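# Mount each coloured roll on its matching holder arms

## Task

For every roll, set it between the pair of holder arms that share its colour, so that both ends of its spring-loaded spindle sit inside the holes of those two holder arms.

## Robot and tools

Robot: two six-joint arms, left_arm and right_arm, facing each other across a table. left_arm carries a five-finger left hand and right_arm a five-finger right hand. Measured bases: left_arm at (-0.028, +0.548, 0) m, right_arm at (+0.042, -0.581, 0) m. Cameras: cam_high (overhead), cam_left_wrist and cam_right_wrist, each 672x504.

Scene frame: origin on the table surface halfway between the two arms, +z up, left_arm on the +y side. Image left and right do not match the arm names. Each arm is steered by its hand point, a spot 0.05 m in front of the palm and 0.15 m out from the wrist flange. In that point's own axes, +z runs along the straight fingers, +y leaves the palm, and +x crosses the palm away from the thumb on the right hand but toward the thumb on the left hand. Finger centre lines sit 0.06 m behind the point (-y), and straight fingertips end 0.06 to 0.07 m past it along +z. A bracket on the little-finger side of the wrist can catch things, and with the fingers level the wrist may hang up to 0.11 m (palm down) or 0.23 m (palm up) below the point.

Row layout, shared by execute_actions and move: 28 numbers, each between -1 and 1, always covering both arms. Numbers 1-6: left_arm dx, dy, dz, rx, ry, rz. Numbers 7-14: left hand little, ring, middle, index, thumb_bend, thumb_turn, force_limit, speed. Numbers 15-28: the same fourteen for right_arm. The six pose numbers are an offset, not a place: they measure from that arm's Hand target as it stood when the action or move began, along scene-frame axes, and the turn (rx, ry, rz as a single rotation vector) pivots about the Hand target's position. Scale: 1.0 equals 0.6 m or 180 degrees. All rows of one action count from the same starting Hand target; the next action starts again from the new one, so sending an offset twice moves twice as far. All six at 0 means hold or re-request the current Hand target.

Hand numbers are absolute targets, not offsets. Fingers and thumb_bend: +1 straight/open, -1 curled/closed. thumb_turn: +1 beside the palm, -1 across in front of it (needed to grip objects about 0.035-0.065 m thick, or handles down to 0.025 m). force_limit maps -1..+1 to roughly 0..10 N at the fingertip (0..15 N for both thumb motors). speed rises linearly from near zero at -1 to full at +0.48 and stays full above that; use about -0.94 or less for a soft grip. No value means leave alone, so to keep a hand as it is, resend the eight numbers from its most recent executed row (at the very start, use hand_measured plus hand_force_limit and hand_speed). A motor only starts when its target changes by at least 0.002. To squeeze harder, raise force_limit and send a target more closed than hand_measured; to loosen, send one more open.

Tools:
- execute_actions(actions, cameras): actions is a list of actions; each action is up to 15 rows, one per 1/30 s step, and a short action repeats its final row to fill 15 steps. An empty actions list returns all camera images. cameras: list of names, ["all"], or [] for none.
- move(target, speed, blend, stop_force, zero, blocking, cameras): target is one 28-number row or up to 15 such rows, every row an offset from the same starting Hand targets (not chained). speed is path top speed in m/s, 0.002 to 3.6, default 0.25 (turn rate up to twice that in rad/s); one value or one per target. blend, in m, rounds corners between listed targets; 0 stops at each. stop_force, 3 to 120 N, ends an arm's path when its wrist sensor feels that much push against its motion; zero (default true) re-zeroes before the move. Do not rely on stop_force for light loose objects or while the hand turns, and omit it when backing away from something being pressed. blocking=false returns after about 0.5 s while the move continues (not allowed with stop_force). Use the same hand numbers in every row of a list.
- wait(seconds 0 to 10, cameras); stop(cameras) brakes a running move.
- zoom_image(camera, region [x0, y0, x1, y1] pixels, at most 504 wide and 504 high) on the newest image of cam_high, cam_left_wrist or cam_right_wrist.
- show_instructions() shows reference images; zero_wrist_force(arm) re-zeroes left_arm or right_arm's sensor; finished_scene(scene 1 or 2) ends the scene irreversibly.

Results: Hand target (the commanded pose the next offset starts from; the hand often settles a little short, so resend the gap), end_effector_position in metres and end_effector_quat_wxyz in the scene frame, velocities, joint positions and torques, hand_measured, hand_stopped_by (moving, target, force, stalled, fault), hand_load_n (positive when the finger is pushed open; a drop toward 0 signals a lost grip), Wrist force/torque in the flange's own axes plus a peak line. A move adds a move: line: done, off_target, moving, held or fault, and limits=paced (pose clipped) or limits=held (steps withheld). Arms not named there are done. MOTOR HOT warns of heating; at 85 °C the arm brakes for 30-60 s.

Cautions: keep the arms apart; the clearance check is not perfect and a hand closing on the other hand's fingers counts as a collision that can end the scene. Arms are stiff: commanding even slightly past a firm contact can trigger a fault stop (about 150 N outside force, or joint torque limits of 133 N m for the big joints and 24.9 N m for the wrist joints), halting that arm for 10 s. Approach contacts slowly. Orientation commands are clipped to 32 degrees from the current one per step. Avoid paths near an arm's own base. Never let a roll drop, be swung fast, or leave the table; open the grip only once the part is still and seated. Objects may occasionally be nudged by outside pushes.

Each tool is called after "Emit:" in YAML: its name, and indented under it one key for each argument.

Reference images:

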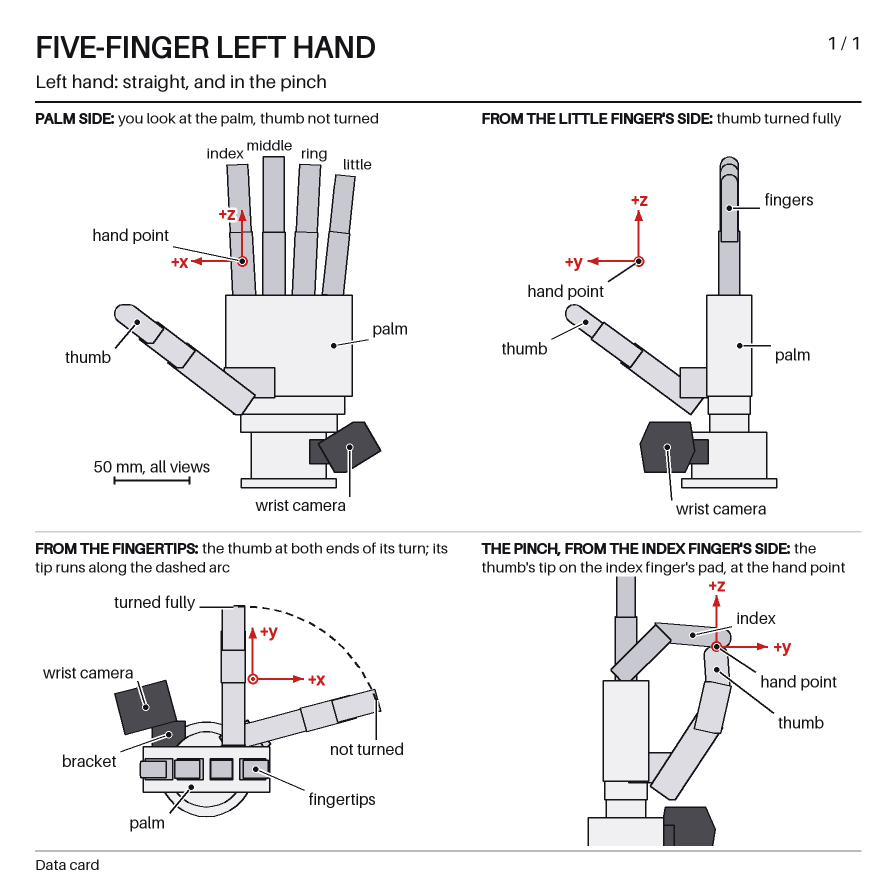

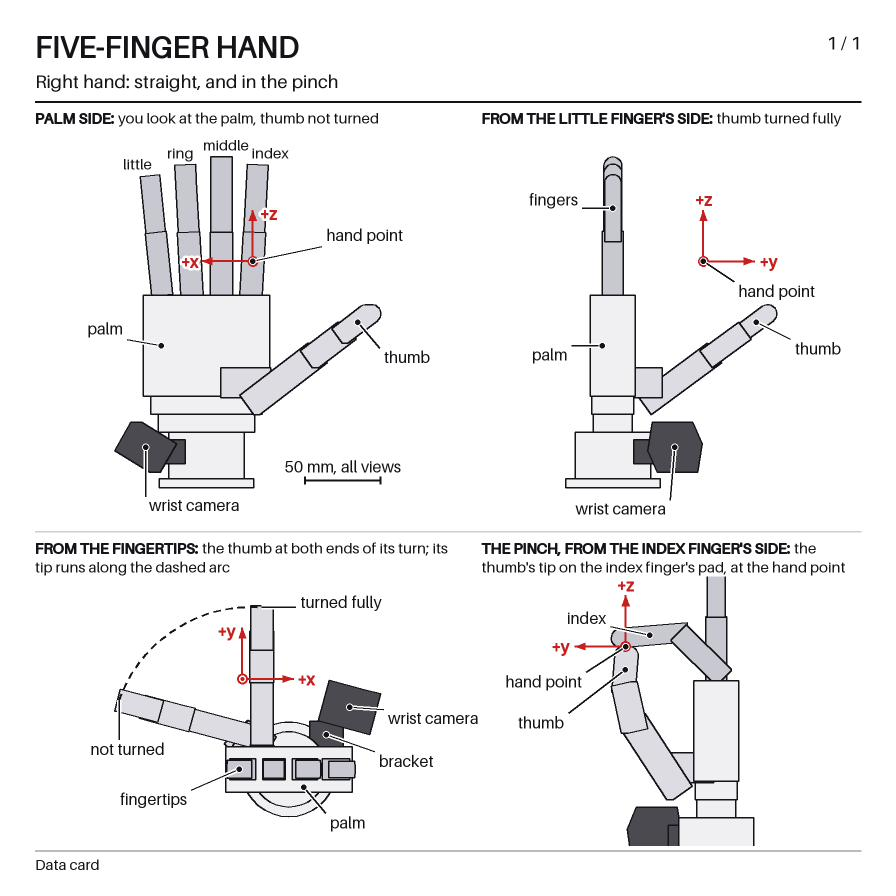

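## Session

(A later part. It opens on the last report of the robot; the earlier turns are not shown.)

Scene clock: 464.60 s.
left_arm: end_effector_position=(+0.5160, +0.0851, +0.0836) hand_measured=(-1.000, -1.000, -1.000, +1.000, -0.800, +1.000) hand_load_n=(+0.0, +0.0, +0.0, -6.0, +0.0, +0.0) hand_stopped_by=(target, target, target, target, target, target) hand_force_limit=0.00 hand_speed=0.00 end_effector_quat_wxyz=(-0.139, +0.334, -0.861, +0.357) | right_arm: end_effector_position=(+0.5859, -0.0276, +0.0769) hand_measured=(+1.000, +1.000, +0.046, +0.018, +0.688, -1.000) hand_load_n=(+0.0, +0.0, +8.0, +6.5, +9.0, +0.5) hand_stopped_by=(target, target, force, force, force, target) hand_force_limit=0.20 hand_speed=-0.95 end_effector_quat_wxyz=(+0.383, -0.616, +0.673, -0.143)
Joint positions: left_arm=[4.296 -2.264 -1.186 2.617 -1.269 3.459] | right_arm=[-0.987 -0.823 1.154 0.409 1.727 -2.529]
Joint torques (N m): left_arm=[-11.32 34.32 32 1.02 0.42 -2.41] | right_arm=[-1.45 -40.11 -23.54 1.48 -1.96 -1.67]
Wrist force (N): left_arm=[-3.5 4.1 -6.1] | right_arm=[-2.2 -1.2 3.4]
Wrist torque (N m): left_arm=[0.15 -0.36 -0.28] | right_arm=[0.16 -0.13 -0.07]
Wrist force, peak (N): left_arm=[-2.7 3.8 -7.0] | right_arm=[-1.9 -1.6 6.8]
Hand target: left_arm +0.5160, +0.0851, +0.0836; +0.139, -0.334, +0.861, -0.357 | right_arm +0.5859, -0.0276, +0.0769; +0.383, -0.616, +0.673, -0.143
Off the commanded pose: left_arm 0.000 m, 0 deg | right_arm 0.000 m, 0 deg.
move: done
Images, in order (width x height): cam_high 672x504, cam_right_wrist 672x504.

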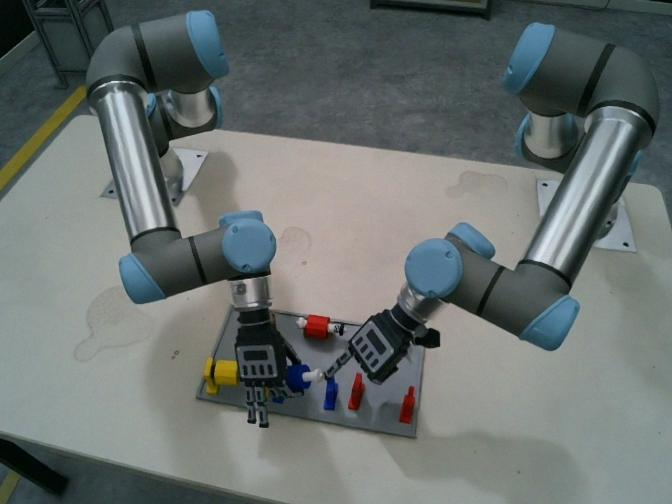

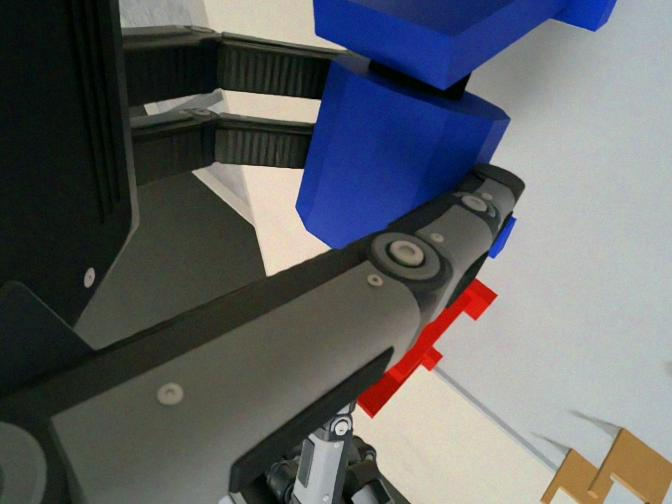

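Emit:
move:
  target: [0,0,0,0,0,0,-1,-1,-1,1,-0.8,1,0,0.0,0,0,-0.0083,0,0,0,1,1,-0.35,-0.35,-0.15,-1,0.2,-0.95]
  speed: 0.008
  stop_force: 7
  cameras: ["cam_high", "cam_right_wrist"]

Emit:
zoom_image:
  camera: "cam_high"
  region: [312, 362, 348, 389]

Scene clock: 466.27 s.
left_arm: end_effector_position=(+0.5160, +0.0851, +0.0836) hand_measured=(-1.000, -1.000, -1.000, +1.000, -0.800, +1.000) hand_load_n=(+0.0, +0.0, +0.0, -6.5, +0.0, +0.0) hand_stopped_by=(target, target, target, target, target, target) hand_force_limit=0.00 hand_speed=0.00 end_effector_quat_wxyz=(-0.139, +0.334, -0.861, +0.357) | right_arm: end_effector_position=(+0.5859, -0.0276, +0.0719) hand_measured=(+1.000, +1.000, +0.046, +0.018, +0.686, -1.000) hand_load_n=(+0.0, +0.0, +1.0, +1.5, +3.5, +1.0) hand_stopped_by=(target, target, force, force, force, target) hand_force_limit=0.20 hand_speed=-0.95 end_effector_quat_wxyz=(+0.383, -0.616, +0.673, -0.143)
Joint positions: left_arm=[4.296 -2.264 -1.186 2.617 -1.269 3.459] | right_arm=[-0.987 -0.819 1.16 0.399 1.727 -2.529]
Joint torques (N m): left_arm=[-10.27 38.62 32.74 1.48 1.31 -2.34] | right_arm=[5.38 -34.95 -5.27 -0.97 -1.4 -1.35]
Wrist force (N): left_arm=[-4.5 4.1 -5.9] | right_arm=[-1.4 0.4 -0.8]
Wrist torque (N m): left_arm=[0.11 -0.41 -0.35] | right_arm=[0.17 -0.08 -0.02]
Wrist force, peak (N): left_arm=[-4.5 4.3 -6.1] | right_arm=[-3.1 -4.0 -0.8]
Hand target: left_arm +0.5160, +0.0851, +0.0836; +0.139, -0.334, +0.861, -0.357 | right_arm +0.5859, -0.0276, +0.0719; +0.383, -0.616, +0.673, -0.143
Off the commanded pose: left_arm 0.000 m, 0 deg | right_arm 0.000 m, 0 deg.
move: done
Images, in order (width x height): cam_high 672x504, cam_right_wrist 672x504.

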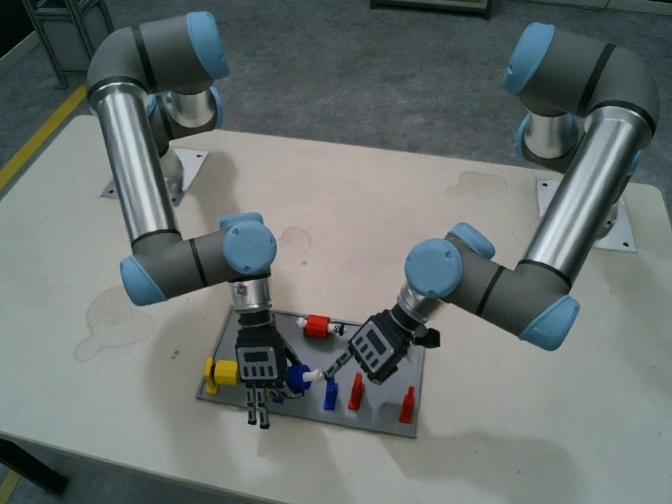

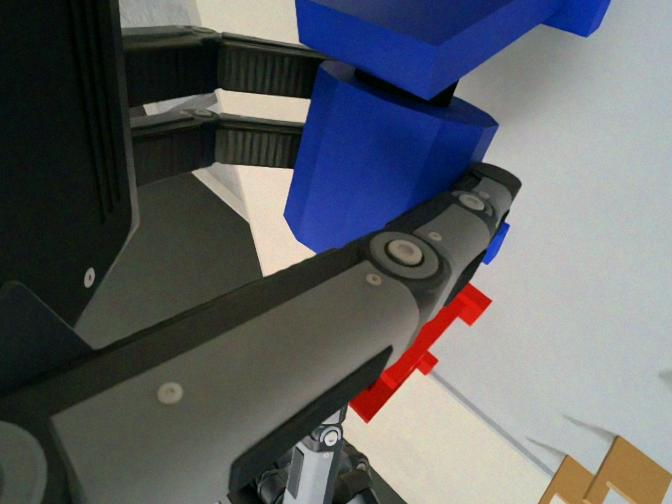

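Scaled by 14.000 from the camera's 672x504 image, which has a finer 960x720 frame.

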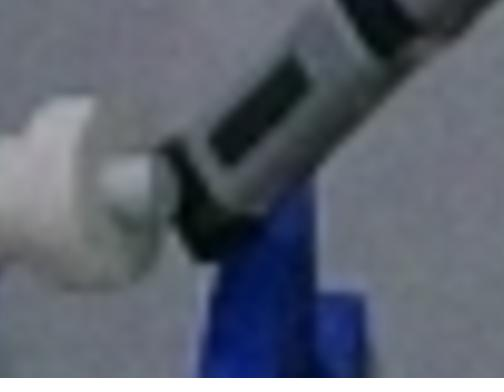

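Emit:
move:
  target: [0,0.0217,0.0017,0,0,0,-1,-1,-1,1,-0.8,1,0,0.0,0,0,0,0,0,0,1,1,-0.35,-0.35,-0.15,-1,0.2,-0.95]
  speed: 0.015
  cameras: ["cam_high"]

Emit:
zoom_image:
  camera: "cam_high"
  region: [312, 362, 348, 389]

Scene clock: 468.40 s.
left_arm: end_effector_position=(+0.5160, +0.0980, +0.0846) hand_measured=(-1.000, -1.000, -1.000, +1.000, -0.800, +1.000) hand_load_n=(+0.5, +0.0, +0.0, -1.0, +0.0, +0.0) hand_stopped_by=(target, target, target, target, target, target) hand_force_limit=0.00 hand_speed=0.00 end_effector_quat_wxyz=(-0.139, +0.334, -0.861, +0.357) | right_arm: end_effector_position=(+0.5859, -0.0276, +0.0719) hand_measured=(+1.000, +1.000, +0.046, +0.018, +0.686, -1.000) hand_load_n=(+0.0, +0.0, +1.0, +2.0, +2.5, +1.0) hand_stopped_by=(target, target, force, force, force, target) hand_force_limit=0.20 hand_speed=-0.95 end_effector_quat_wxyz=(+0.383, -0.616, +0.673, -0.143)
Joint positions: left_arm=[4.317 -2.246 -1.215 2.624 -1.255 3.475] | right_arm=[-0.987 -0.819 1.16 0.399 1.727 -2.529]
Joint torques (N m): left_arm=[13.22 57.77 7.35 0.83 1.87 2.46] | right_arm=[9.39 -38.85 -7.49 -0.32 0.12 -1.37]
Wrist force (N): left_arm=[-0.1 -0.1 -0.6] | right_arm=[-1.4 1.4 0.8]
Wrist torque (N m): left_arm=[-0.05 -0.17 -0.26] | right_arm=[0.19 -0.10 -0.02]
Wrist force, peak (N): left_arm=[-4.4 4.4 -6.0] | right_arm=[-1.5 2.0 1.0]
Hand target: left_arm +0.5160, +0.0981, +0.0846; +0.139, -0.334, +0.861, -0.357 | right_arm +0.5859, -0.0276, +0.0719; +0.383, -0.616, +0.673, -0.143
Off the commanded pose: left_arm 0.000 m, 0 deg | right_arm 0.000 m, 0 deg.
move: done
Images, in order (width x height): cam_high 672x504.

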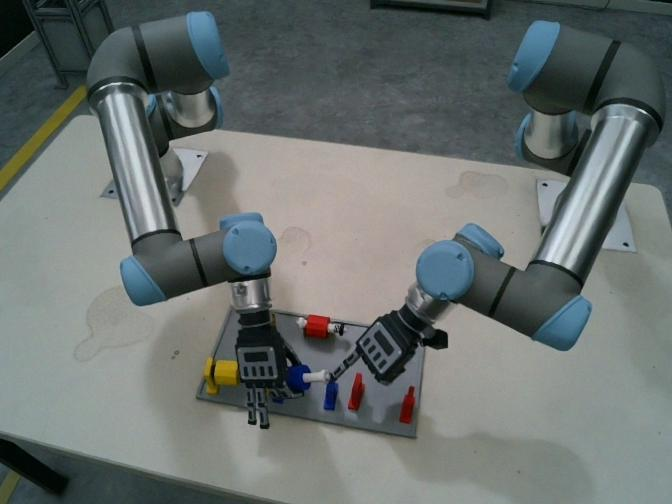

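Scaled by 14.000 from the camera's 672x504 image, which has a finer 960x720 frame.

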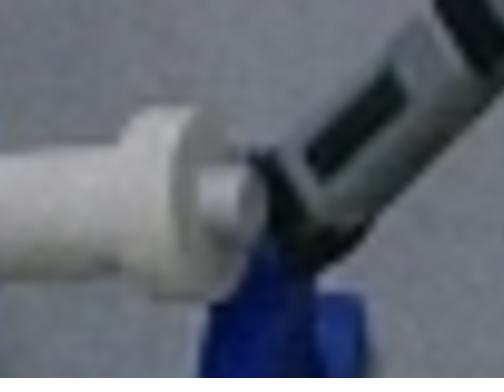

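Emit:
move:
  target:
    - [0,0.0033,0,0,0,0,-1,-1,-1,1,-0.8,1,0,0.0,0,0,0,0,0,0,1,1,-0.37,-0.37,-0.17,-1,0.2,-0.95]
    - [0,0.0033,0.0117,0,0,0,-1,-1,-1,1,-0.8,1,0,0.0,0,0,0,0,0,0,1,1,-0.37,-0.37,-0.17,-1,0.2,-0.95]
  speed: 0.02

Emit:
move:
  target: [0,-0.02,0,0,0,0,-1,-1,-1,1,-0.8,1,0,0.0,0,0,0,0,0,0,1,1,-0.37,-0.37,-0.17,-1,0.2,-0.95]
  speed: 0.01
  stop_force: 3
  cameras: ["cam_high"]

Emit:
zoom_image:
  camera: "cam_high"
  region: [312, 362, 348, 389]

Scene clock: 470.20 s.
left_arm: end_effector_position=(+0.5160, +0.1001, +0.0915) hand_measured=(-1.000, -1.000, -1.000, +1.000, -0.800, +1.000) hand_load_n=(+0.0, +0.0, +0.0, -1.0, +0.0, -0.5) hand_stopped_by=(target, target, target, target, target, target) hand_force_limit=0.00 hand_speed=0.00 end_effector_quat_wxyz=(-0.139, +0.334, -0.861, +0.357) | right_arm: end_effector_position=(+0.5859, -0.0276, +0.0719) hand_measured=(+1.000, +1.000, +0.028, -0.004, +0.684, -1.000) hand_load_n=(+0.0, +0.0, +5.5, +6.5, +10.0, +0.5) hand_stopped_by=(target, target, force, force, force, target) hand_force_limit=0.20 hand_speed=-0.95 end_effector_quat_wxyz=(+0.383, -0.616, +0.673, -0.143)
Joint positions: left_arm=[4.32 -2.238 -1.211 2.61 -1.252 3.478] | right_arm=[-0.987 -0.819 1.16 0.399 1.727 -2.529]
Joint torques (N m): left_arm=[12.81 55.74 31.71 -2.66 1.56 2.51] | right_arm=[10.06 -44.04 -13.78 0.48 1.01 -1.19]
Wrist force (N): left_arm=[0.7 0.2 0.0] | right_arm=[0.0 0.1 0.4]
Wrist torque (N m): left_arm=[-0.06 -0.18 -0.21] | right_arm=[0.18 -0.06 -0.04]
Wrist force, peak (N): left_arm=[0.8 -0.3 0.2] | right_arm=[-1.9 1.4 1.4]
Hand target: left_arm +0.5160, +0.1001, +0.0916; +0.139, -0.334, +0.861, -0.357 | right_arm +0.5859, -0.0276, +0.0719; +0.383, -0.616, +0.673, -0.143
Off the commanded pose: left_arm 0.000 m, 0 deg | right_arm 0.000 m, 0 deg.
move: done

Scene clock: 471.97 s.
left_arm: end_effector_position=(+0.5160, +0.0945, +0.0916) hand_measured=(-1.000, -1.000, -1.000, +1.000, -0.800, +1.000) hand_load_n=(+0.0, +0.0, +0.0, -2.0, +0.0, +0.0) hand_stopped_by=(target, target, target, target, target, target) hand_force_limit=0.00 hand_speed=0.00 end_effector_quat_wxyz=(-0.139, +0.334, -0.861, +0.357) | right_arm: end_effector_position=(+0.5859, -0.0276, +0.0719) hand_measured=(+1.000, +1.000, +0.028, -0.004, +0.684, -1.000) hand_load_n=(+0.0, +0.0, +5.5, +6.5, +10.0, +1.0) hand_stopped_by=(target, target, force, force, force, target) hand_force_limit=0.20 hand_speed=-0.95 end_effector_quat_wxyz=(+0.383, -0.616, +0.673, -0.143)
Joint positions: left_arm=[4.311 -2.246 -1.198 2.606 -1.259 3.47] | right_arm=[-0.987 -0.819 1.16 0.399 1.727 -2.529]
Joint torques (N m): left_arm=[12.01 56.16 7.83 1.18 2.04 2.45] | right_arm=[11.61 -47.84 -20.61 0.61 1.86 -1.05]
Wrist force (N): left_arm=[-0.8 1.1 -2.2] | right_arm=[-0.4 0.0 0.7]
Wrist torque (N m): left_arm=[0.04 -0.23 -0.20] | right_arm=[0.17 -0.07 -0.03]
Wrist force, peak (N): left_arm=[-1.5 1.7 -3.6] | right_arm=[0.4 1.2 0.9]
Hand target: left_arm +0.5160, +0.0945, +0.0916; +0.139, -0.334, +0.861, -0.357 (not the last commanded pose) | right_arm +0.5859, -0.0276, +0.0719; +0.383, -0.616, +0.673, -0.143
Off the commanded pose: left_arm 0.006 m, 0 deg | right_arm 0.000 m, 0 deg.
move: contact (left_arm)
Images, in order (width x height): cam_high 672x504.

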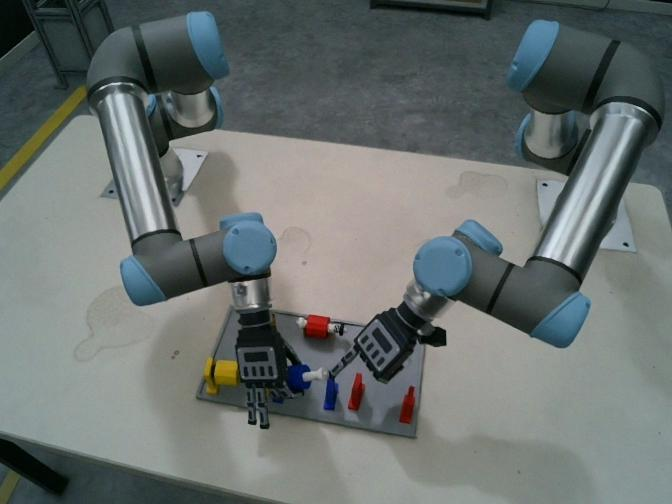

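Scaled by 14.000 from the camera's 672x504 image, which has a finer 960x720 frame.

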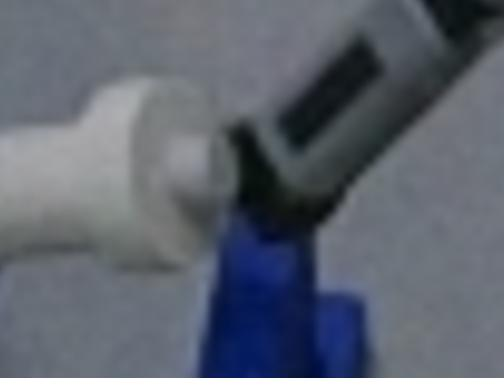

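Emit:
move:
  target:
    - [0,0.0117,0,0,0,0,-1,-1,-1,1,-0.8,1,0,0.0,0,0,0,0,0,0,1,1,-0.37,-0.37,-0.17,-1,0.2,-0.95]
    - [0,0.0117,0.0125,0,0,0,-1,-1,-1,1,-0.8,1,0,0.0,0,0,0,0,0,0,1,1,-0.37,-0.37,-0.17,-1,0.2,-0.95]
  speed: 0.025

Emit:
move:
  target: [0,-0.025,0,0,0,0,-1,-1,-1,1,-0.8,1,0,0.0,0,0,0,0,0,0,1,1,-0.37,-0.37,-0.17,-1,0.2,-0.95]
  speed: 0.01
  stop_force: 3
  cameras: ["cam_high"]

Emit:
zoom_image:
  camera: "cam_high"
  region: [312, 362, 348, 389]

Scene clock: 473.73 s.
left_arm: end_effector_position=(+0.5160, +0.1015, +0.0990) hand_measured=(-1.000, -1.000, -1.000, +1.000, -0.800, +1.000) hand_load_n=(+0.0, +0.0, +0.0, +0.0, +0.0, +0.0) hand_stopped_by=(target, target, target, target, target, target) hand_force_limit=0.00 hand_speed=0.00 end_effector_quat_wxyz=(-0.139, +0.334, -0.861, +0.357) | right_arm: end_effector_position=(+0.5859, -0.0276, +0.0719) hand_measured=(+1.000, +1.000, +0.028, -0.004, +0.684, -1.000) hand_load_n=(+0.0, +0.0, +5.0, +6.0, +10.0, +0.5) hand_stopped_by=(target, target, force, force, force, target) hand_force_limit=0.20 hand_speed=-0.95 end_effector_quat_wxyz=(+0.383, -0.616, +0.673, -0.143)
Joint positions: left_arm=[4.323 -2.231 -1.204 2.595 -1.251 3.48] | right_arm=[-0.987 -0.819 1.16 0.399 1.727 -2.529]
Joint torques (N m): left_arm=[13.23 55.54 31.32 -2.82 1.65 2.36] | right_arm=[9.62 -48.66 -25.39 1.62 2.08 -0.63]
Wrist force (N): left_arm=[0.7 -0.4 0.3] | right_arm=[0.2 1.4 0.8]
Wrist torque (N m): left_arm=[-0.04 -0.17 -0.22] | right_arm=[0.19 -0.09 -0.03]
Wrist force, peak (N): left_arm=[-0.9 1.1 -2.5] | right_arm=[0.1 1.7 1.0]
Hand target: left_arm +0.5160, +0.1015, +0.0991; +0.139, -0.334, +0.861, -0.357 | right_arm +0.5859, -0.0276, +0.0719; +0.383, -0.616, +0.673, -0.143
Off the commanded pose: left_arm 0.000 m, 0 deg | right_arm 0.000 m, 0 deg.
move: done

Scene clock: 476.10 s.
left_arm: end_effector_position=(+0.5160, +0.0900, +0.0991) hand_measured=(-1.000, -1.000, -1.000, +1.000, -0.800, +1.000) hand_load_n=(+0.0, +0.0, +0.5, +0.0, +0.0, +0.0) hand_stopped_by=(target, target, target, target, target, target) hand_force_limit=0.00 hand_speed=0.00 end_effector_quat_wxyz=(-0.139, +0.334, -0.861, +0.357) | right_arm: end_effector_position=(+0.5859, -0.0276, +0.0719) hand_measured=(+1.000, +1.000, +0.028, -0.004, +0.684, -1.000) hand_load_n=(+0.0, +0.0, +4.0, +6.5, +10.0, +0.5) hand_stopped_by=(target, target, force, force, force, target) hand_force_limit=0.20 hand_speed=-0.95 end_effector_quat_wxyz=(+0.383, -0.616, +0.673, -0.143)
Joint positions: left_arm=[4.304 -2.246 -1.176 2.588 -1.264 3.465] | right_arm=[-0.987 -0.819 1.16 0.399 1.727 -2.529]
Joint torques (N m): left_arm=[11.41 56.16 6.42 0.84 1.89 2.48] | right_arm=[10.31 -49.09 -33.32 1.65 2.44 -1]
Wrist force (N): left_arm=[-0.8 -0.7 -2.0] | right_arm=[-1.6 3.6 2.0]
Wrist torque (N m): left_arm=[0.05 -0.21 -0.18] | right_arm=[0.30 -0.04 -0.03]
Wrist force, peak (N): left_arm=[-1.5 0.1 -3.8] | right_arm=[0.1 3.5 2.8]
Hand target: left_arm +0.5160, +0.0900, +0.0991; +0.139, -0.334, +0.861, -0.357 (not the last commanded pose) | right_arm +0.5859, -0.0276, +0.0719; +0.383, -0.616, +0.673, -0.143
Off the commanded pose: left_arm 0.004 m, 0 deg | right_arm 0.000 m, 0 deg.
move: contact (left_arm)
Images, in order (width x height): cam_high 672x504.

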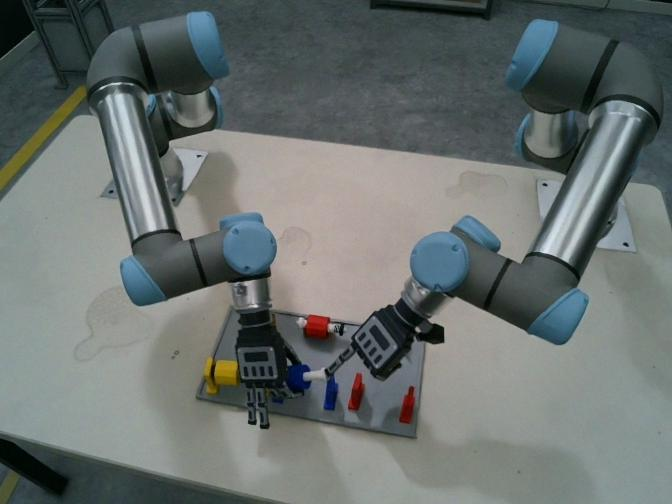

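Scaled by 14.000 from the camera's 672x504 image, which has a finer 960x720 frame.

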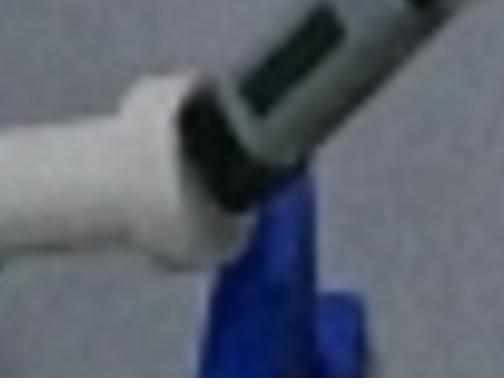

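Emit:
move:
  target: [0,-0.0133,-0.0083,0,0,0,-1,-1,-1,1,-0.8,1,0,0.0,0,0,0,0,0,0,1,1,-0.37,-0.37,-0.17,-1,0.2,-0.95]
  speed: 0.008
  stop_force: 9
  cameras: ["cam_high", "cam_right_wrist"]

Emit:
zoom_image:
  camera: "cam_high"
  region: [312, 362, 348, 389]

Scene clock: 478.50 s.
left_arm: end_effector_position=(+0.5160, +0.0836, +0.0951) hand_measured=(-1.000, -1.000, -1.000, +1.000, -0.800, +1.000) hand_load_n=(+0.5, +0.0, +0.0, +0.0, +0.0, +0.0) hand_stopped_by=(target, target, target, target, target, target) hand_force_limit=0.00 hand_speed=0.00 end_effector_quat_wxyz=(-0.139, +0.334, -0.861, +0.357) | right_arm: end_effector_position=(+0.5859, -0.0276, +0.0719) hand_measured=(+1.000, +1.000, +0.028, -0.004, +0.684, -1.000) hand_load_n=(+0.0, +0.0, +5.5, +7.0, +9.5, -2.0) hand_stopped_by=(target, target, force, force, force, target) hand_force_limit=0.20 hand_speed=-0.95 end_effector_quat_wxyz=(+0.383, -0.616, +0.673, -0.143)
Joint positions: left_arm=[4.293 -2.258 -1.166 2.592 -1.271 3.457] | right_arm=[-0.987 -0.819 1.16 0.399 1.727 -2.529]
Joint torques (N m): left_arm=[8.72 53.97 5.3 -2.5 2.6 2.52] | right_arm=[10.69 -48.49 -35.13 0.65 0.98 -0.77]
Wrist force (N): left_arm=[-3.8 -1.1 -7.5] | right_arm=[1.3 7.0 6.3]
Wrist torque (N m): left_arm=[0.39 -0.40 -0.33] | right_arm=[0.43 -0.18 -0.06]
Wrist force, peak (N): left_arm=[-5.3 -0.7 -10.3] | right_arm=[4.2 7.7 7.6]
Hand target: left_arm +0.5160, +0.0836, +0.0951; +0.139, -0.334, +0.861, -0.357 (not the last commanded pose) | right_arm +0.5859, -0.0276, +0.0719; +0.383, -0.616, +0.673, -0.143
Off the commanded pose: left_arm 0.002 m, 0 deg | right_arm 0.000 m, 0 deg.
move: contact (left_arm)
Images, in order (width x height): cam_high 672x504, cam_right_wrist 672x504.

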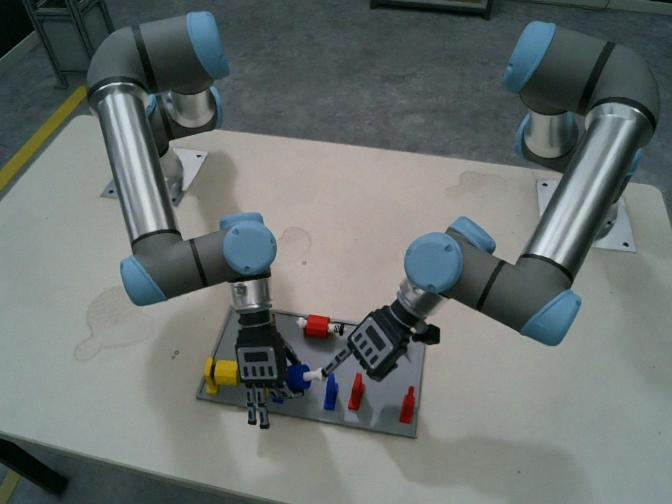

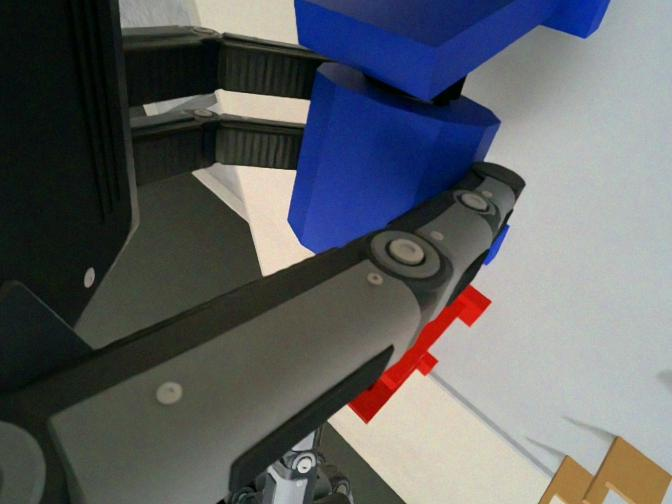

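Scaled by 14.000 from the camera's 672x504 image, which has a finer 960x720 frame.

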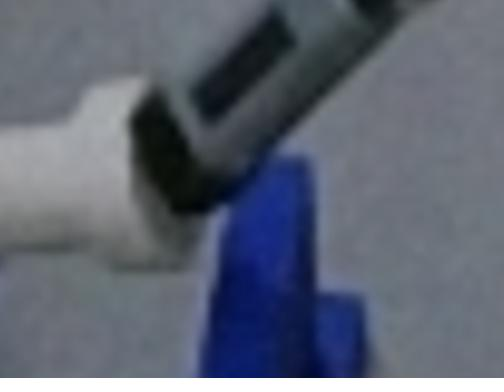

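Emit:
move:
  target: [0,0.0025,-0.0133,0,0,0,-1,-1,-1,1,-0.8,1,0,0.0,0,0,-0.0053,0,0,0,1,1,-0.37,-0.37,-0.17,-1,0.2,-0.95]
  speed: 0.01
  stop_force: 8
  cameras: ["cam_high"]

Emit:
zoom_image:
  camera: "cam_high"
  region: [312, 362, 348, 389]

Scene clock: 480.67 s.
left_arm: end_effector_position=(+0.5160, +0.0851, +0.0871) hand_measured=(-1.000, -1.000, -1.000, +1.000, -0.800, +1.000) hand_load_n=(+0.0, +0.0, +0.0, +0.0, +0.0, +0.0) hand_stopped_by=(target, target, target, target, target, target) hand_force_limit=0.00 hand_speed=0.00 end_effector_quat_wxyz=(-0.139, +0.334, -0.861, +0.357) | right_arm: end_effector_position=(+0.5859, -0.0276, +0.0687) hand_measured=(+1.000, +1.000, +0.028, -0.004, +0.684, -1.000) hand_load_n=(+0.0, +0.0, +1.5, +8.0, +9.0, -1.5) hand_stopped_by=(target, target, force, force, force, target) hand_force_limit=0.20 hand_speed=-0.95 end_effector_quat_wxyz=(+0.383, -0.616, +0.673, -0.143)
Joint positions: left_arm=[4.296 -2.262 -1.181 2.61 -1.269 3.458] | right_arm=[-0.987 -0.816 1.164 0.393 1.727 -2.529]
Joint torques (N m): left_arm=[8.71 30.07 5.68 1.01 2.66 2.58] | right_arm=[10.29 -40.68 -6.99 -1.3 -0.33 -0.8]
Wrist force (N): left_arm=[-4.4 -0.7 -9.2] | right_arm=[0.5 5.8 3.5]
Wrist torque (N m): left_arm=[0.52 -0.40 -0.52] | right_arm=[0.37 -0.10 -0.03]
Wrist force, peak (N): left_arm=[-4.4 -1.1 -9.9] | right_arm=[1.8 8.3 7.4]
Hand target: left_arm +0.5160, +0.0851, +0.0871; +0.139, -0.334, +0.861, -0.357 | right_arm +0.5859, -0.0276, +0.0687; +0.383, -0.616, +0.673, -0.143
Off the commanded pose: left_arm 0.000 m, 0 deg | right_arm 0.000 m, 0 deg.
move: done
Images, in order (width x height): cam_high 672x504.

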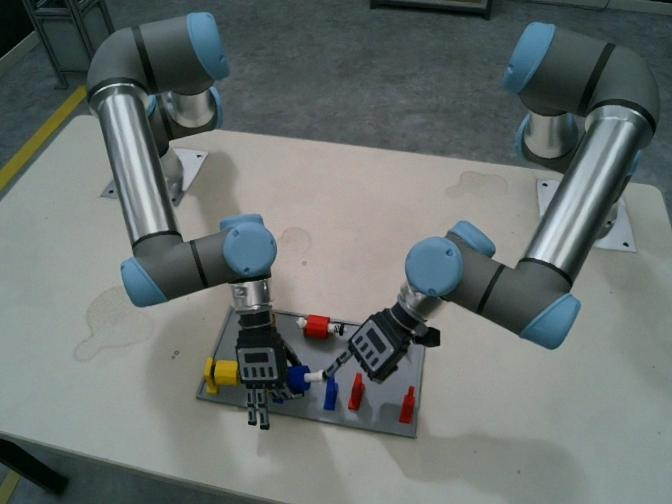

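Scaled by 14.000 from the camera's 672x504 image, which has a finer 960x720 frame.

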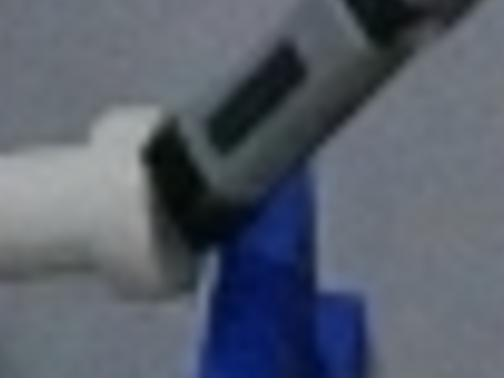

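Emit:
move:
  target: [0,0.0017,-0.0117,0,0,0,-1,-1,-1,1,-0.8,1,0,0.0,0,0,-0.0058,0,0,0,1,1,-0.37,-0.37,-0.17,-1,0.2,-0.95]
  speed: 0.01
  stop_force: 8
  cameras: ["cam_high"]

Emit:
zoom_image:
  camera: "cam_high"
  region: [312, 362, 348, 389]

Scene clock: 482.73 s.
left_arm: end_effector_position=(+0.5161, +0.0857, +0.0828) hand_measured=(-1.000, -1.000, -1.000, +1.000, -0.800, +1.000) hand_load_n=(+0.0, +0.0, +0.0, +1.0, +0.0, +0.0) hand_stopped_by=(target, target, target, target, target, target) hand_force_limit=0.00 hand_speed=0.00 end_effector_quat_wxyz=(-0.139, +0.334, -0.861, +0.357) | right_arm: end_effector_position=(+0.5859, -0.0276, +0.0652) hand_measured=(+1.000, +1.000, +0.028, -0.004, +0.684, -1.000) hand_load_n=(+0.0, +0.0, +1.0, +6.5, +8.5, +0.5) hand_stopped_by=(target, target, force, force, force, target) hand_force_limit=0.20 hand_speed=-0.95 end_effector_quat_wxyz=(+0.383, -0.616, +0.673, -0.143)
Joint positions: left_arm=[4.297 -2.264 -1.189 2.62 -1.268 3.459] | right_arm=[-0.987 -0.813 1.168 0.386 1.727 -2.529]
Joint torques (N m): left_arm=[-17.23 46.83 26.49 -2.85 -0.81 -1.61] | right_arm=[4.24 -35.01 -4.22 -0.51 -1.3 -0.51]
Wrist force (N): left_arm=[-4.2 -5.8 -14.0] | right_arm=[-3.9 0.9 -1.3]
Wrist torque (N m): left_arm=[0.99 -0.36 -0.53] | right_arm=[0.17 -0.01 -0.01]
Wrist force, peak (N): left_arm=[-5.0 -8.8 -17.7] | right_arm=[0.3 5.7 3.7]
Hand target: left_arm +0.5161, +0.0857, +0.0828; +0.139, -0.334, +0.861, -0.357 (not the last commanded pose) | right_arm +0.5859, -0.0276, +0.0652; +0.383, -0.616, +0.673, -0.143
Off the commanded pose: left_arm 0.003 m, 0 deg | right_arm 0.000 m, 0 deg.
move: contact (left_arm)
Images, in order (width x height): cam_high 672x504.

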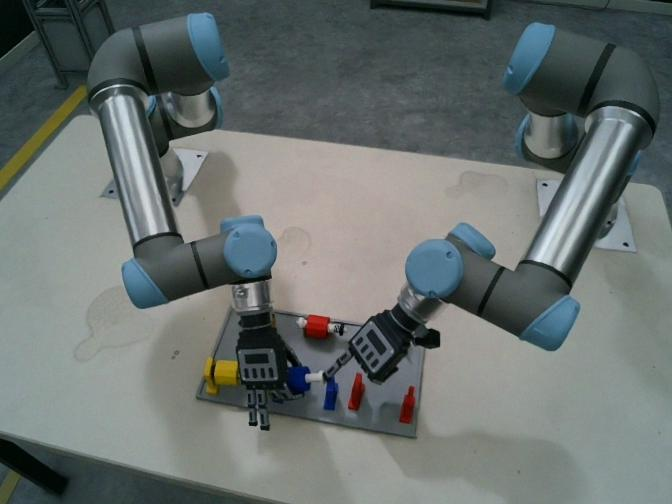

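Scaled by 14.000 from the camera's 672x504 image, which has a finer 960x720 frame.

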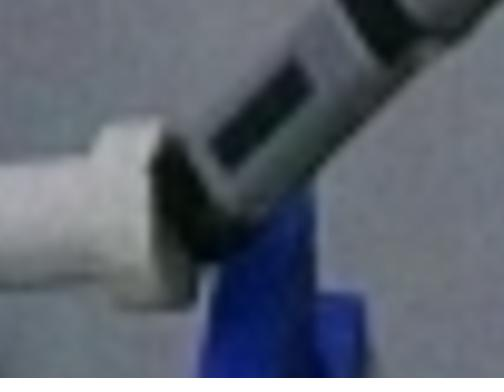

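Emit:
zoom_image:
  camera: "cam_high"
  region: [285, 345, 355, 405]

Emit:
execute_actions:
  actions: []
  cameras: ["cam_right_wrist", "cam_left_wrist"]

Scaled by 7.200 from the camera's 672x504 image, which has a finer 960x720 frame.

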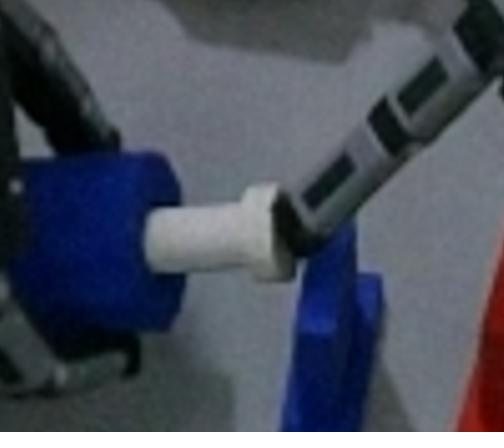

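Scene clock: 483.70 s.
left_arm: end_effector_position=(+0.5161, +0.0857, +0.0828) hand_measured=(-1.000, -1.000, -1.000, +1.000, -0.800, +1.000) hand_load_n=(+0.0, +0.0, +0.0, +1.0, +0.0, +0.0) hand_stopped_by=(target, target, target, target, target, target) hand_force_limit=0.00 hand_speed=0.00 end_effector_quat_wxyz=(-0.139, +0.334, -0.861, +0.357) | right_arm: end_effector_position=(+0.5859, -0.0276, +0.0652) hand_measured=(+1.000, +1.000, +0.028, -0.004, +0.684, -1.000) hand_load_n=(+0.0, +0.0, +1.0, +6.5, +8.0, +0.5) hand_stopped_by=(target, target, force, force, force, target) hand_force_limit=0.20 hand_speed=-0.95 end_effector_quat_wxyz=(+0.383, -0.616, +0.673, -0.143)
Joint positions: left_arm=[4.297 -2.264 -1.189 2.62 -1.268 3.459] | right_arm=[-0.987 -0.813 1.168 0.386 1.727 -2.529]
Joint velocities: within noise
Joint torques (N m): left_arm=[-18.26 47.7 26.13 -2.79 -0.7 -1.75] | right_arm=[0.51 -34.85 -2.21 -0.41 -1.55 -0.26]
Wrist force (N): left_arm=[-4.4 -5.7 -13.9] | right_arm=[-3.8 0.9 -0.9]
Wrist torque (N m): left_arm=[0.98 -0.38 -0.53] | right_arm=[0.14 -0.05 0.00]
Wrist force, peak (N): left_arm=[-4.5 -5.8 -14.4] | right_arm=[-4.0 0.6 -1.3]
Hand target: left_arm +0.5161, +0.0857, +0.0828; +0.139, -0.334, +0.861, -0.357 (not the last commanded pose) | right_arm +0.5859, -0.0276, +0.0652; +0.383, -0.616, +0.673, -0.143
Off the commanded pose: left_arm 0.003 m, 0 deg | right_arm 0.000 m, 0 deg.
Images, in order (width x height): cam_left_wrist 672x504, cam_right_wrist 672x504.

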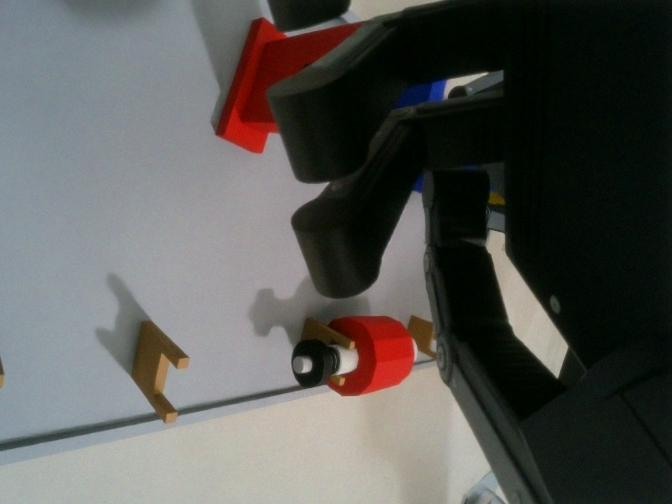

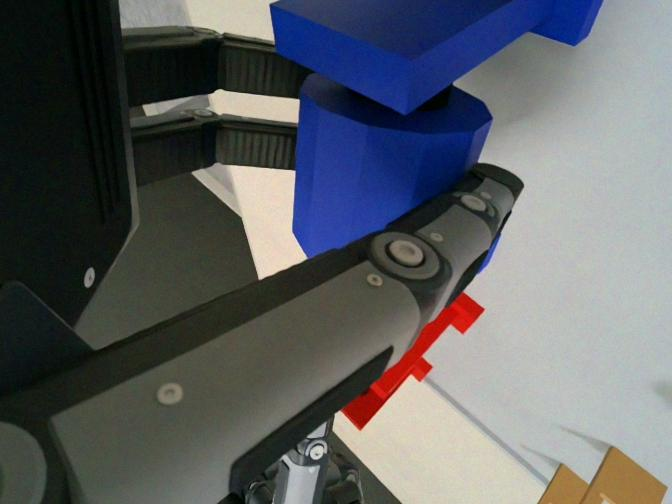

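Emit:
move:
  target: [0,0,0.0025,0,0,0,-1,-1,-1,1,-0.8,1,0,0.0,0,0,0,0,0,0,1,1,-0.37,-0.37,-0.17,-1,0.2,-0.95]
  speed: 0.01

Emit:
move:
  target: [0,0.004,0.0,0,0,0,-1,-1,-1,1,-0.8,1,0,0.0,0,0,0,0,0,0,1,1,-0.37,-0.37,-0.17,-1,0.2,-0.95]
  speed: 0.01
  cameras: ["cam_high"]

Emit:
zoom_image:
  camera: "cam_high"
  region: [312, 362, 348, 389]

Scene clock: 487.37 s.
left_arm: end_effector_position=(+0.5160, +0.0857, +0.0842) hand_measured=(-1.000, -1.000, -1.000, +1.000, -0.800, +1.000) hand_load_n=(+0.0, +0.0, +0.0, -3.5, +0.0, +0.0) hand_stopped_by=(target, target, target, target, target, target) hand_force_limit=0.00 hand_speed=0.00 end_effector_quat_wxyz=(-0.139, +0.334, -0.861, +0.357) | right_arm: end_effector_position=(+0.5859, -0.0276, +0.0652) hand_measured=(+1.000, +1.000, +0.028, -0.004, +0.684, -1.000) hand_load_n=(+0.0, +0.0, +1.0, +6.5, +8.5, +1.0) hand_stopped_by=(target, target, force, force, force, target) hand_force_limit=0.20 hand_speed=-0.95 end_effector_quat_wxyz=(+0.383, -0.616, +0.673, -0.143)
Joint positions: left_arm=[4.297 -2.263 -1.187 2.617 -1.268 3.459] | right_arm=[-0.987 -0.813 1.168 0.386 1.727 -2.529]
Joint torques (N m): left_arm=[-16.18 56.27 31.44 -2.01 0.2 -1.73] | right_arm=[-8.81 -34.98 -3.41 -0.34 -1.14 -0.23]
Wrist force (N): left_arm=[-3.8 2.1 -5.5] | right_arm=[-4.0 1.2 -1.1]
Wrist torque (N m): left_arm=[0.20 -0.39 -0.47] | right_arm=[0.20 -0.06 0.02]
Wrist force, peak (N): left_arm=[-4.5 -5.9 -14.4] | right_arm=[-4.1 1.1 -1.4]
Hand target: left_arm +0.5161, +0.0857, +0.0843; +0.139, -0.334, +0.861, -0.357 | right_arm +0.5859, -0.0276, +0.0652; +0.383, -0.616, +0.673, -0.143
Off the commanded pose: left_arm 0.000 m, 0 deg | right_arm 0.000 m, 0 deg.
move: done

Scene clock: 488.07 s.
left_arm: end_effector_position=(+0.5161, +0.0880, +0.0843) hand_measured=(-1.000, -1.000, -1.000, +1.000, -0.800, +1.000) hand_load_n=(+0.0, +0.0, +0.0, -0.5, +0.0, +0.0) hand_stopped_by=(target, target, target, target, target, target) hand_force_limit=0.00 hand_speed=0.00 end_effector_quat_wxyz=(-0.139, +0.334, -0.861, +0.357) | right_arm: end_effector_position=(+0.5859, -0.0276, +0.0652) hand_measured=(+1.000, +1.000, +0.028, -0.004, +0.684, -1.000) hand_load_n=(+0.0, +0.0, +1.0, +6.5, +8.0, +0.0) hand_stopped_by=(target, target, force, force, force, target) hand_force_limit=0.20 hand_speed=-0.95 end_effector_quat_wxyz=(+0.383, -0.616, +0.673, -0.143)
Joint positions: left_arm=[4.301 -2.26 -1.192 2.618 -1.266 3.462] | right_arm=[-0.987 -0.813 1.168 0.386 1.727 -2.529]
Joint torques (N m): left_arm=[10.6 54.09 5.4 1.17 2.3 2.42] | right_arm=[-8.86 -36.97 -5.22 -0.49 -1.22 -0.09]
Wrist force (N): left_arm=[-2.3 -0.3 -5.3] | right_arm=[-3.2 1.1 -0.2]
Wrist torque (N m): left_arm=[0.26 -0.30 -0.38] | right_arm=[0.16 -0.07 0.00]
Wrist force, peak (N): left_arm=[-4.0 2.4 -5.6] | right_arm=[-4.3 1.2 -0.9]
Hand target: left_arm +0.5161, +0.0881, +0.0843; +0.139, -0.334, +0.861, -0.357 | right_arm +0.5859, -0.0276, +0.0652; +0.383, -0.616, +0.673, -0.143
Off the commanded pose: left_arm 0.000 m, 0 deg | right_arm 0.000 m, 0 deg.
move: done
Images, in order (width x height): cam_high 672x504.

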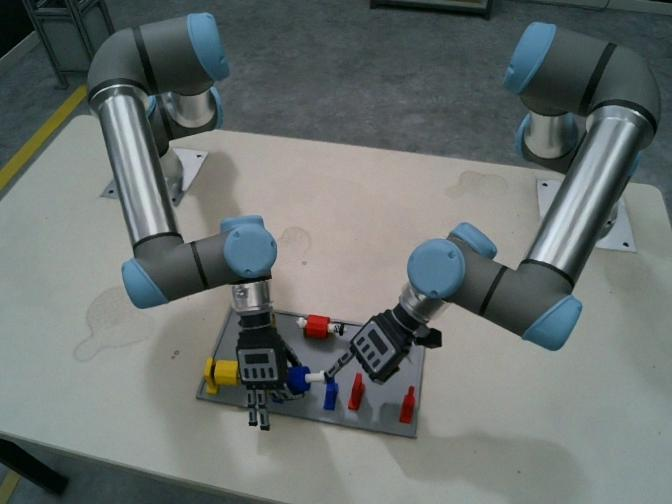

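Scaled by 14.000 from the camera's 672x504 image, which has a finer 960x720 frame.

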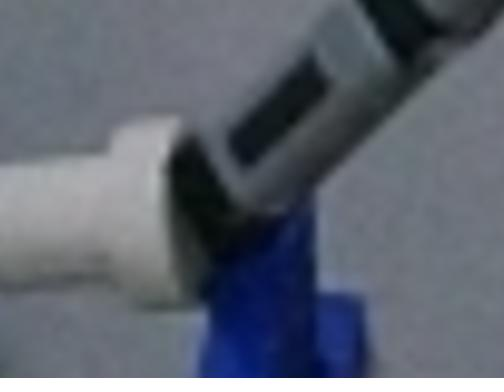

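Emit:
move:
  target: [0,0.0067,0.0,0,0,0,-1,-1,-1,1,-0.8,1,0,0.0,0,0,0,0,0,0,1,1,-0.37,-0.37,-0.17,-1,0.2,-0.95]
  speed: 0.01
  cameras: ["cam_high"]

Emit:
zoom_image:
  camera: "cam_high"
  region: [312, 362, 348, 389]

Scene clock: 491.10 s.
left_arm: end_effector_position=(+0.5161, +0.0920, +0.0843) hand_measured=(-1.000, -1.000, -1.000, +1.000, -0.800, +1.000) hand_load_n=(+0.0, +0.0, +0.0, +0.0, +0.0, +0.0) hand_stopped_by=(target, target, target, target, target, target) hand_force_limit=0.00 hand_speed=0.00 end_effector_quat_wxyz=(-0.139, +0.334, -0.861, +0.357) | right_arm: end_effector_position=(+0.5859, -0.0276, +0.0652) hand_measured=(+1.000, +1.000, +0.028, -0.004, +0.684, -1.000) hand_load_n=(+0.0, +0.0, +1.0, +6.5, +8.0, +0.0) hand_stopped_by=(target, target, force, force, force, target) hand_force_limit=0.20 hand_speed=-0.95 end_effector_quat_wxyz=(+0.383, -0.616, +0.673, -0.143)
Joint positions: left_arm=[4.307 -2.254 -1.202 2.621 -1.261 3.467] | right_arm=[-0.987 -0.813 1.168 0.386 1.727 -2.529]
Joint torques (N m): left_arm=[13.55 56.19 7.89 0.7 1.56 2.61] | right_arm=[-9.28 -36.76 -8.5 1.12 -0.73 0.21]
Wrist force (N): left_arm=[0.8 -0.9 -0.3] | right_arm=[-2.9 1.5 -0.2]
Wrist torque (N m): left_arm=[0.02 -0.16 -0.22] | right_arm=[0.20 -0.10 0.02]
Wrist force, peak (N): left_arm=[-2.0 -0.5 -5.6] | right_arm=[-3.4 1.5 -0.2]
Hand target: left_arm +0.5161, +0.0921, +0.0843; +0.139, -0.334, +0.861, -0.357 | right_arm +0.5859, -0.0276, +0.0652; +0.383, -0.616, +0.673, -0.143
Off the commanded pose: left_arm 0.000 m, 0 deg | right_arm 0.000 m, 0 deg.
move: done
Images, in order (width x height): cam_high 672x504.

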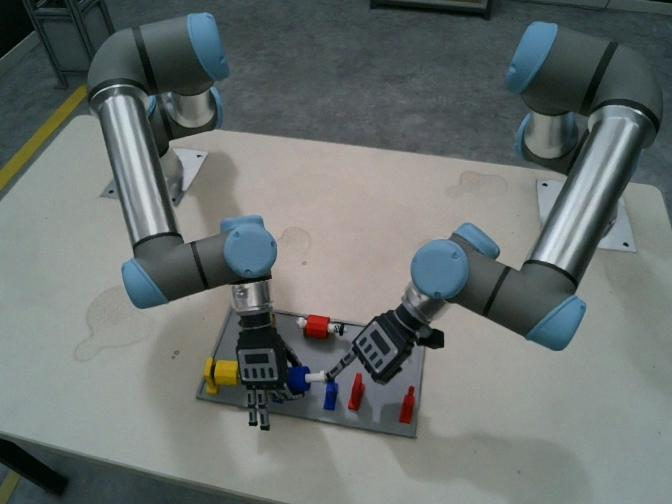

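Scaled by 14.000 from the camera's 672x504 image, which has a finer 960x720 frame.

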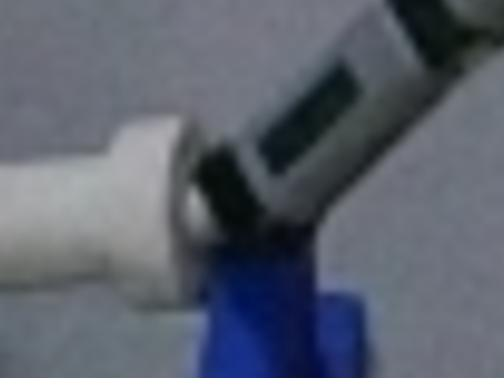

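Emit:
execute_actions:
  actions: []
  cameras: ["all"]

Emit:
zoom_image:
  camera: "cam_high"
  region: [300, 350, 370, 400]

Scene clock: 492.10 s.
left_arm: end_effector_position=(+0.5161, +0.0921, +0.0843) hand_measured=(-1.000, -1.000, -1.000, +1.000, -0.800, +1.000) hand_load_n=(+0.0, +0.0, +0.0, +0.0, +0.0, +0.0) hand_stopped_by=(target, target, target, target, target, target) hand_force_limit=0.00 hand_speed=0.00 end_effector_quat_wxyz=(-0.139, +0.334, -0.861, +0.357) | right_arm: end_effector_position=(+0.5859, -0.0276, +0.0652) hand_measured=(+1.000, +1.000, +0.028, -0.004, +0.684, -1.000) hand_load_n=(+0.0, +0.0, +1.0, +6.5, +8.0, +0.0) hand_stopped_by=(target, target, force, force, force, target) hand_force_limit=0.20 hand_speed=-0.95 end_effector_quat_wxyz=(+0.383, -0.616, +0.673, -0.143)
Joint positions: left_arm=[4.307 -2.254 -1.202 2.621 -1.261 3.467] | right_arm=[-0.987 -0.813 1.168 0.386 1.727 -2.529]
Joint velocities: within noise
Joint torques (N m): left_arm=[13.31 56.65 6.5 0.76 1.52 2.5] | right_arm=[-9.5 -36.81 -7.53 1.42 -0.68 -0.03]
Wrist force (N): left_arm=[0.6 -1.1 -0.2] | right_arm=[-3.2 1.4 -0.1]
Wrist torque (N m): left_arm=[-0.04 -0.13 -0.22] | right_arm=[0.16 -0.06 0.00]
Wrist force, peak (N): left_arm=[0.9 -0.9 -0.3] | right_arm=[-3.3 1.2 -0.6]
Hand target: left_arm +0.5161, +0.0921, +0.0843; +0.139, -0.334, +0.861, -0.357 | right_arm +0.5859, -0.0276, +0.0652; +0.383, -0.616, +0.673, -0.143
Off the commanded pose: left_arm 0.000 m, 0 deg | right_arm 0.000 m, 0 deg.

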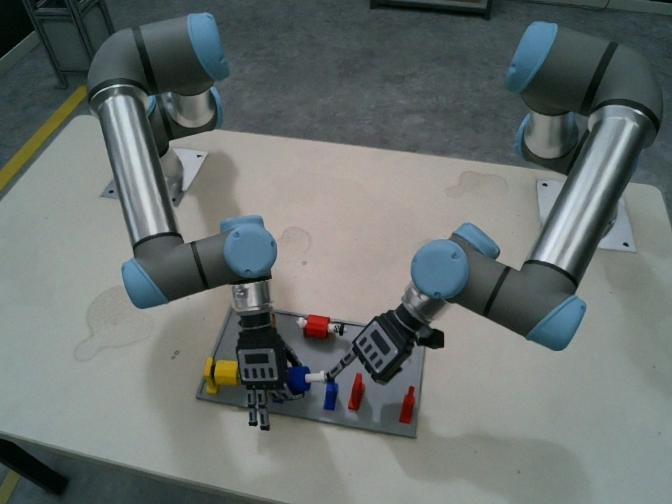

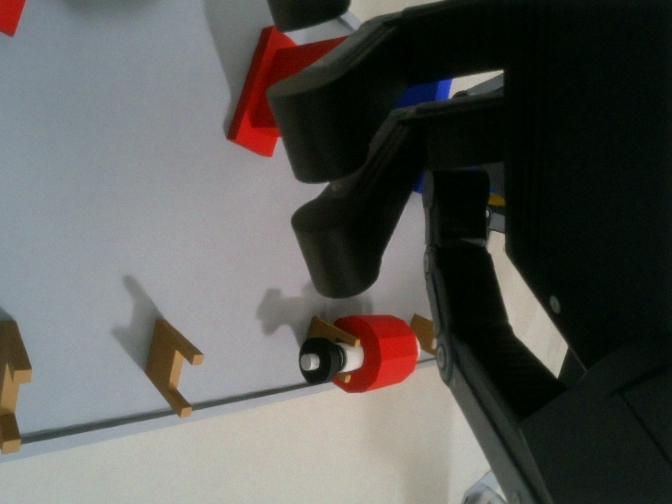

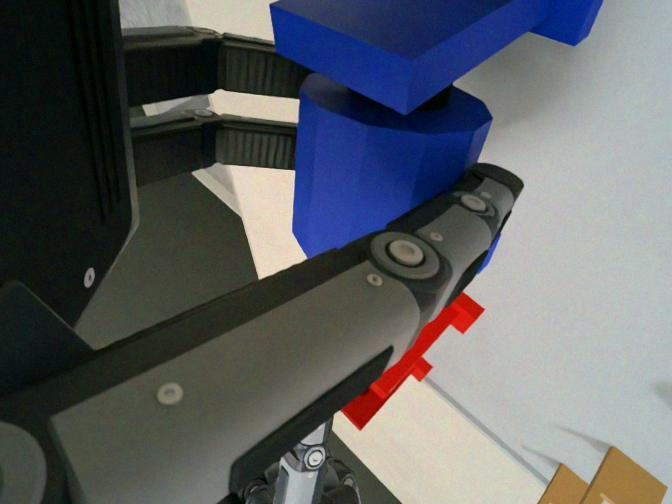

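Scaled by 7.200 from the camera's 672x504 image, which has a finer 960x720 frame.

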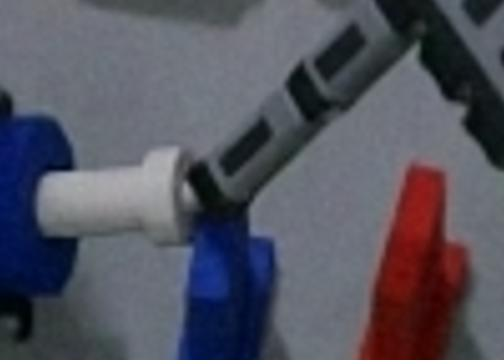

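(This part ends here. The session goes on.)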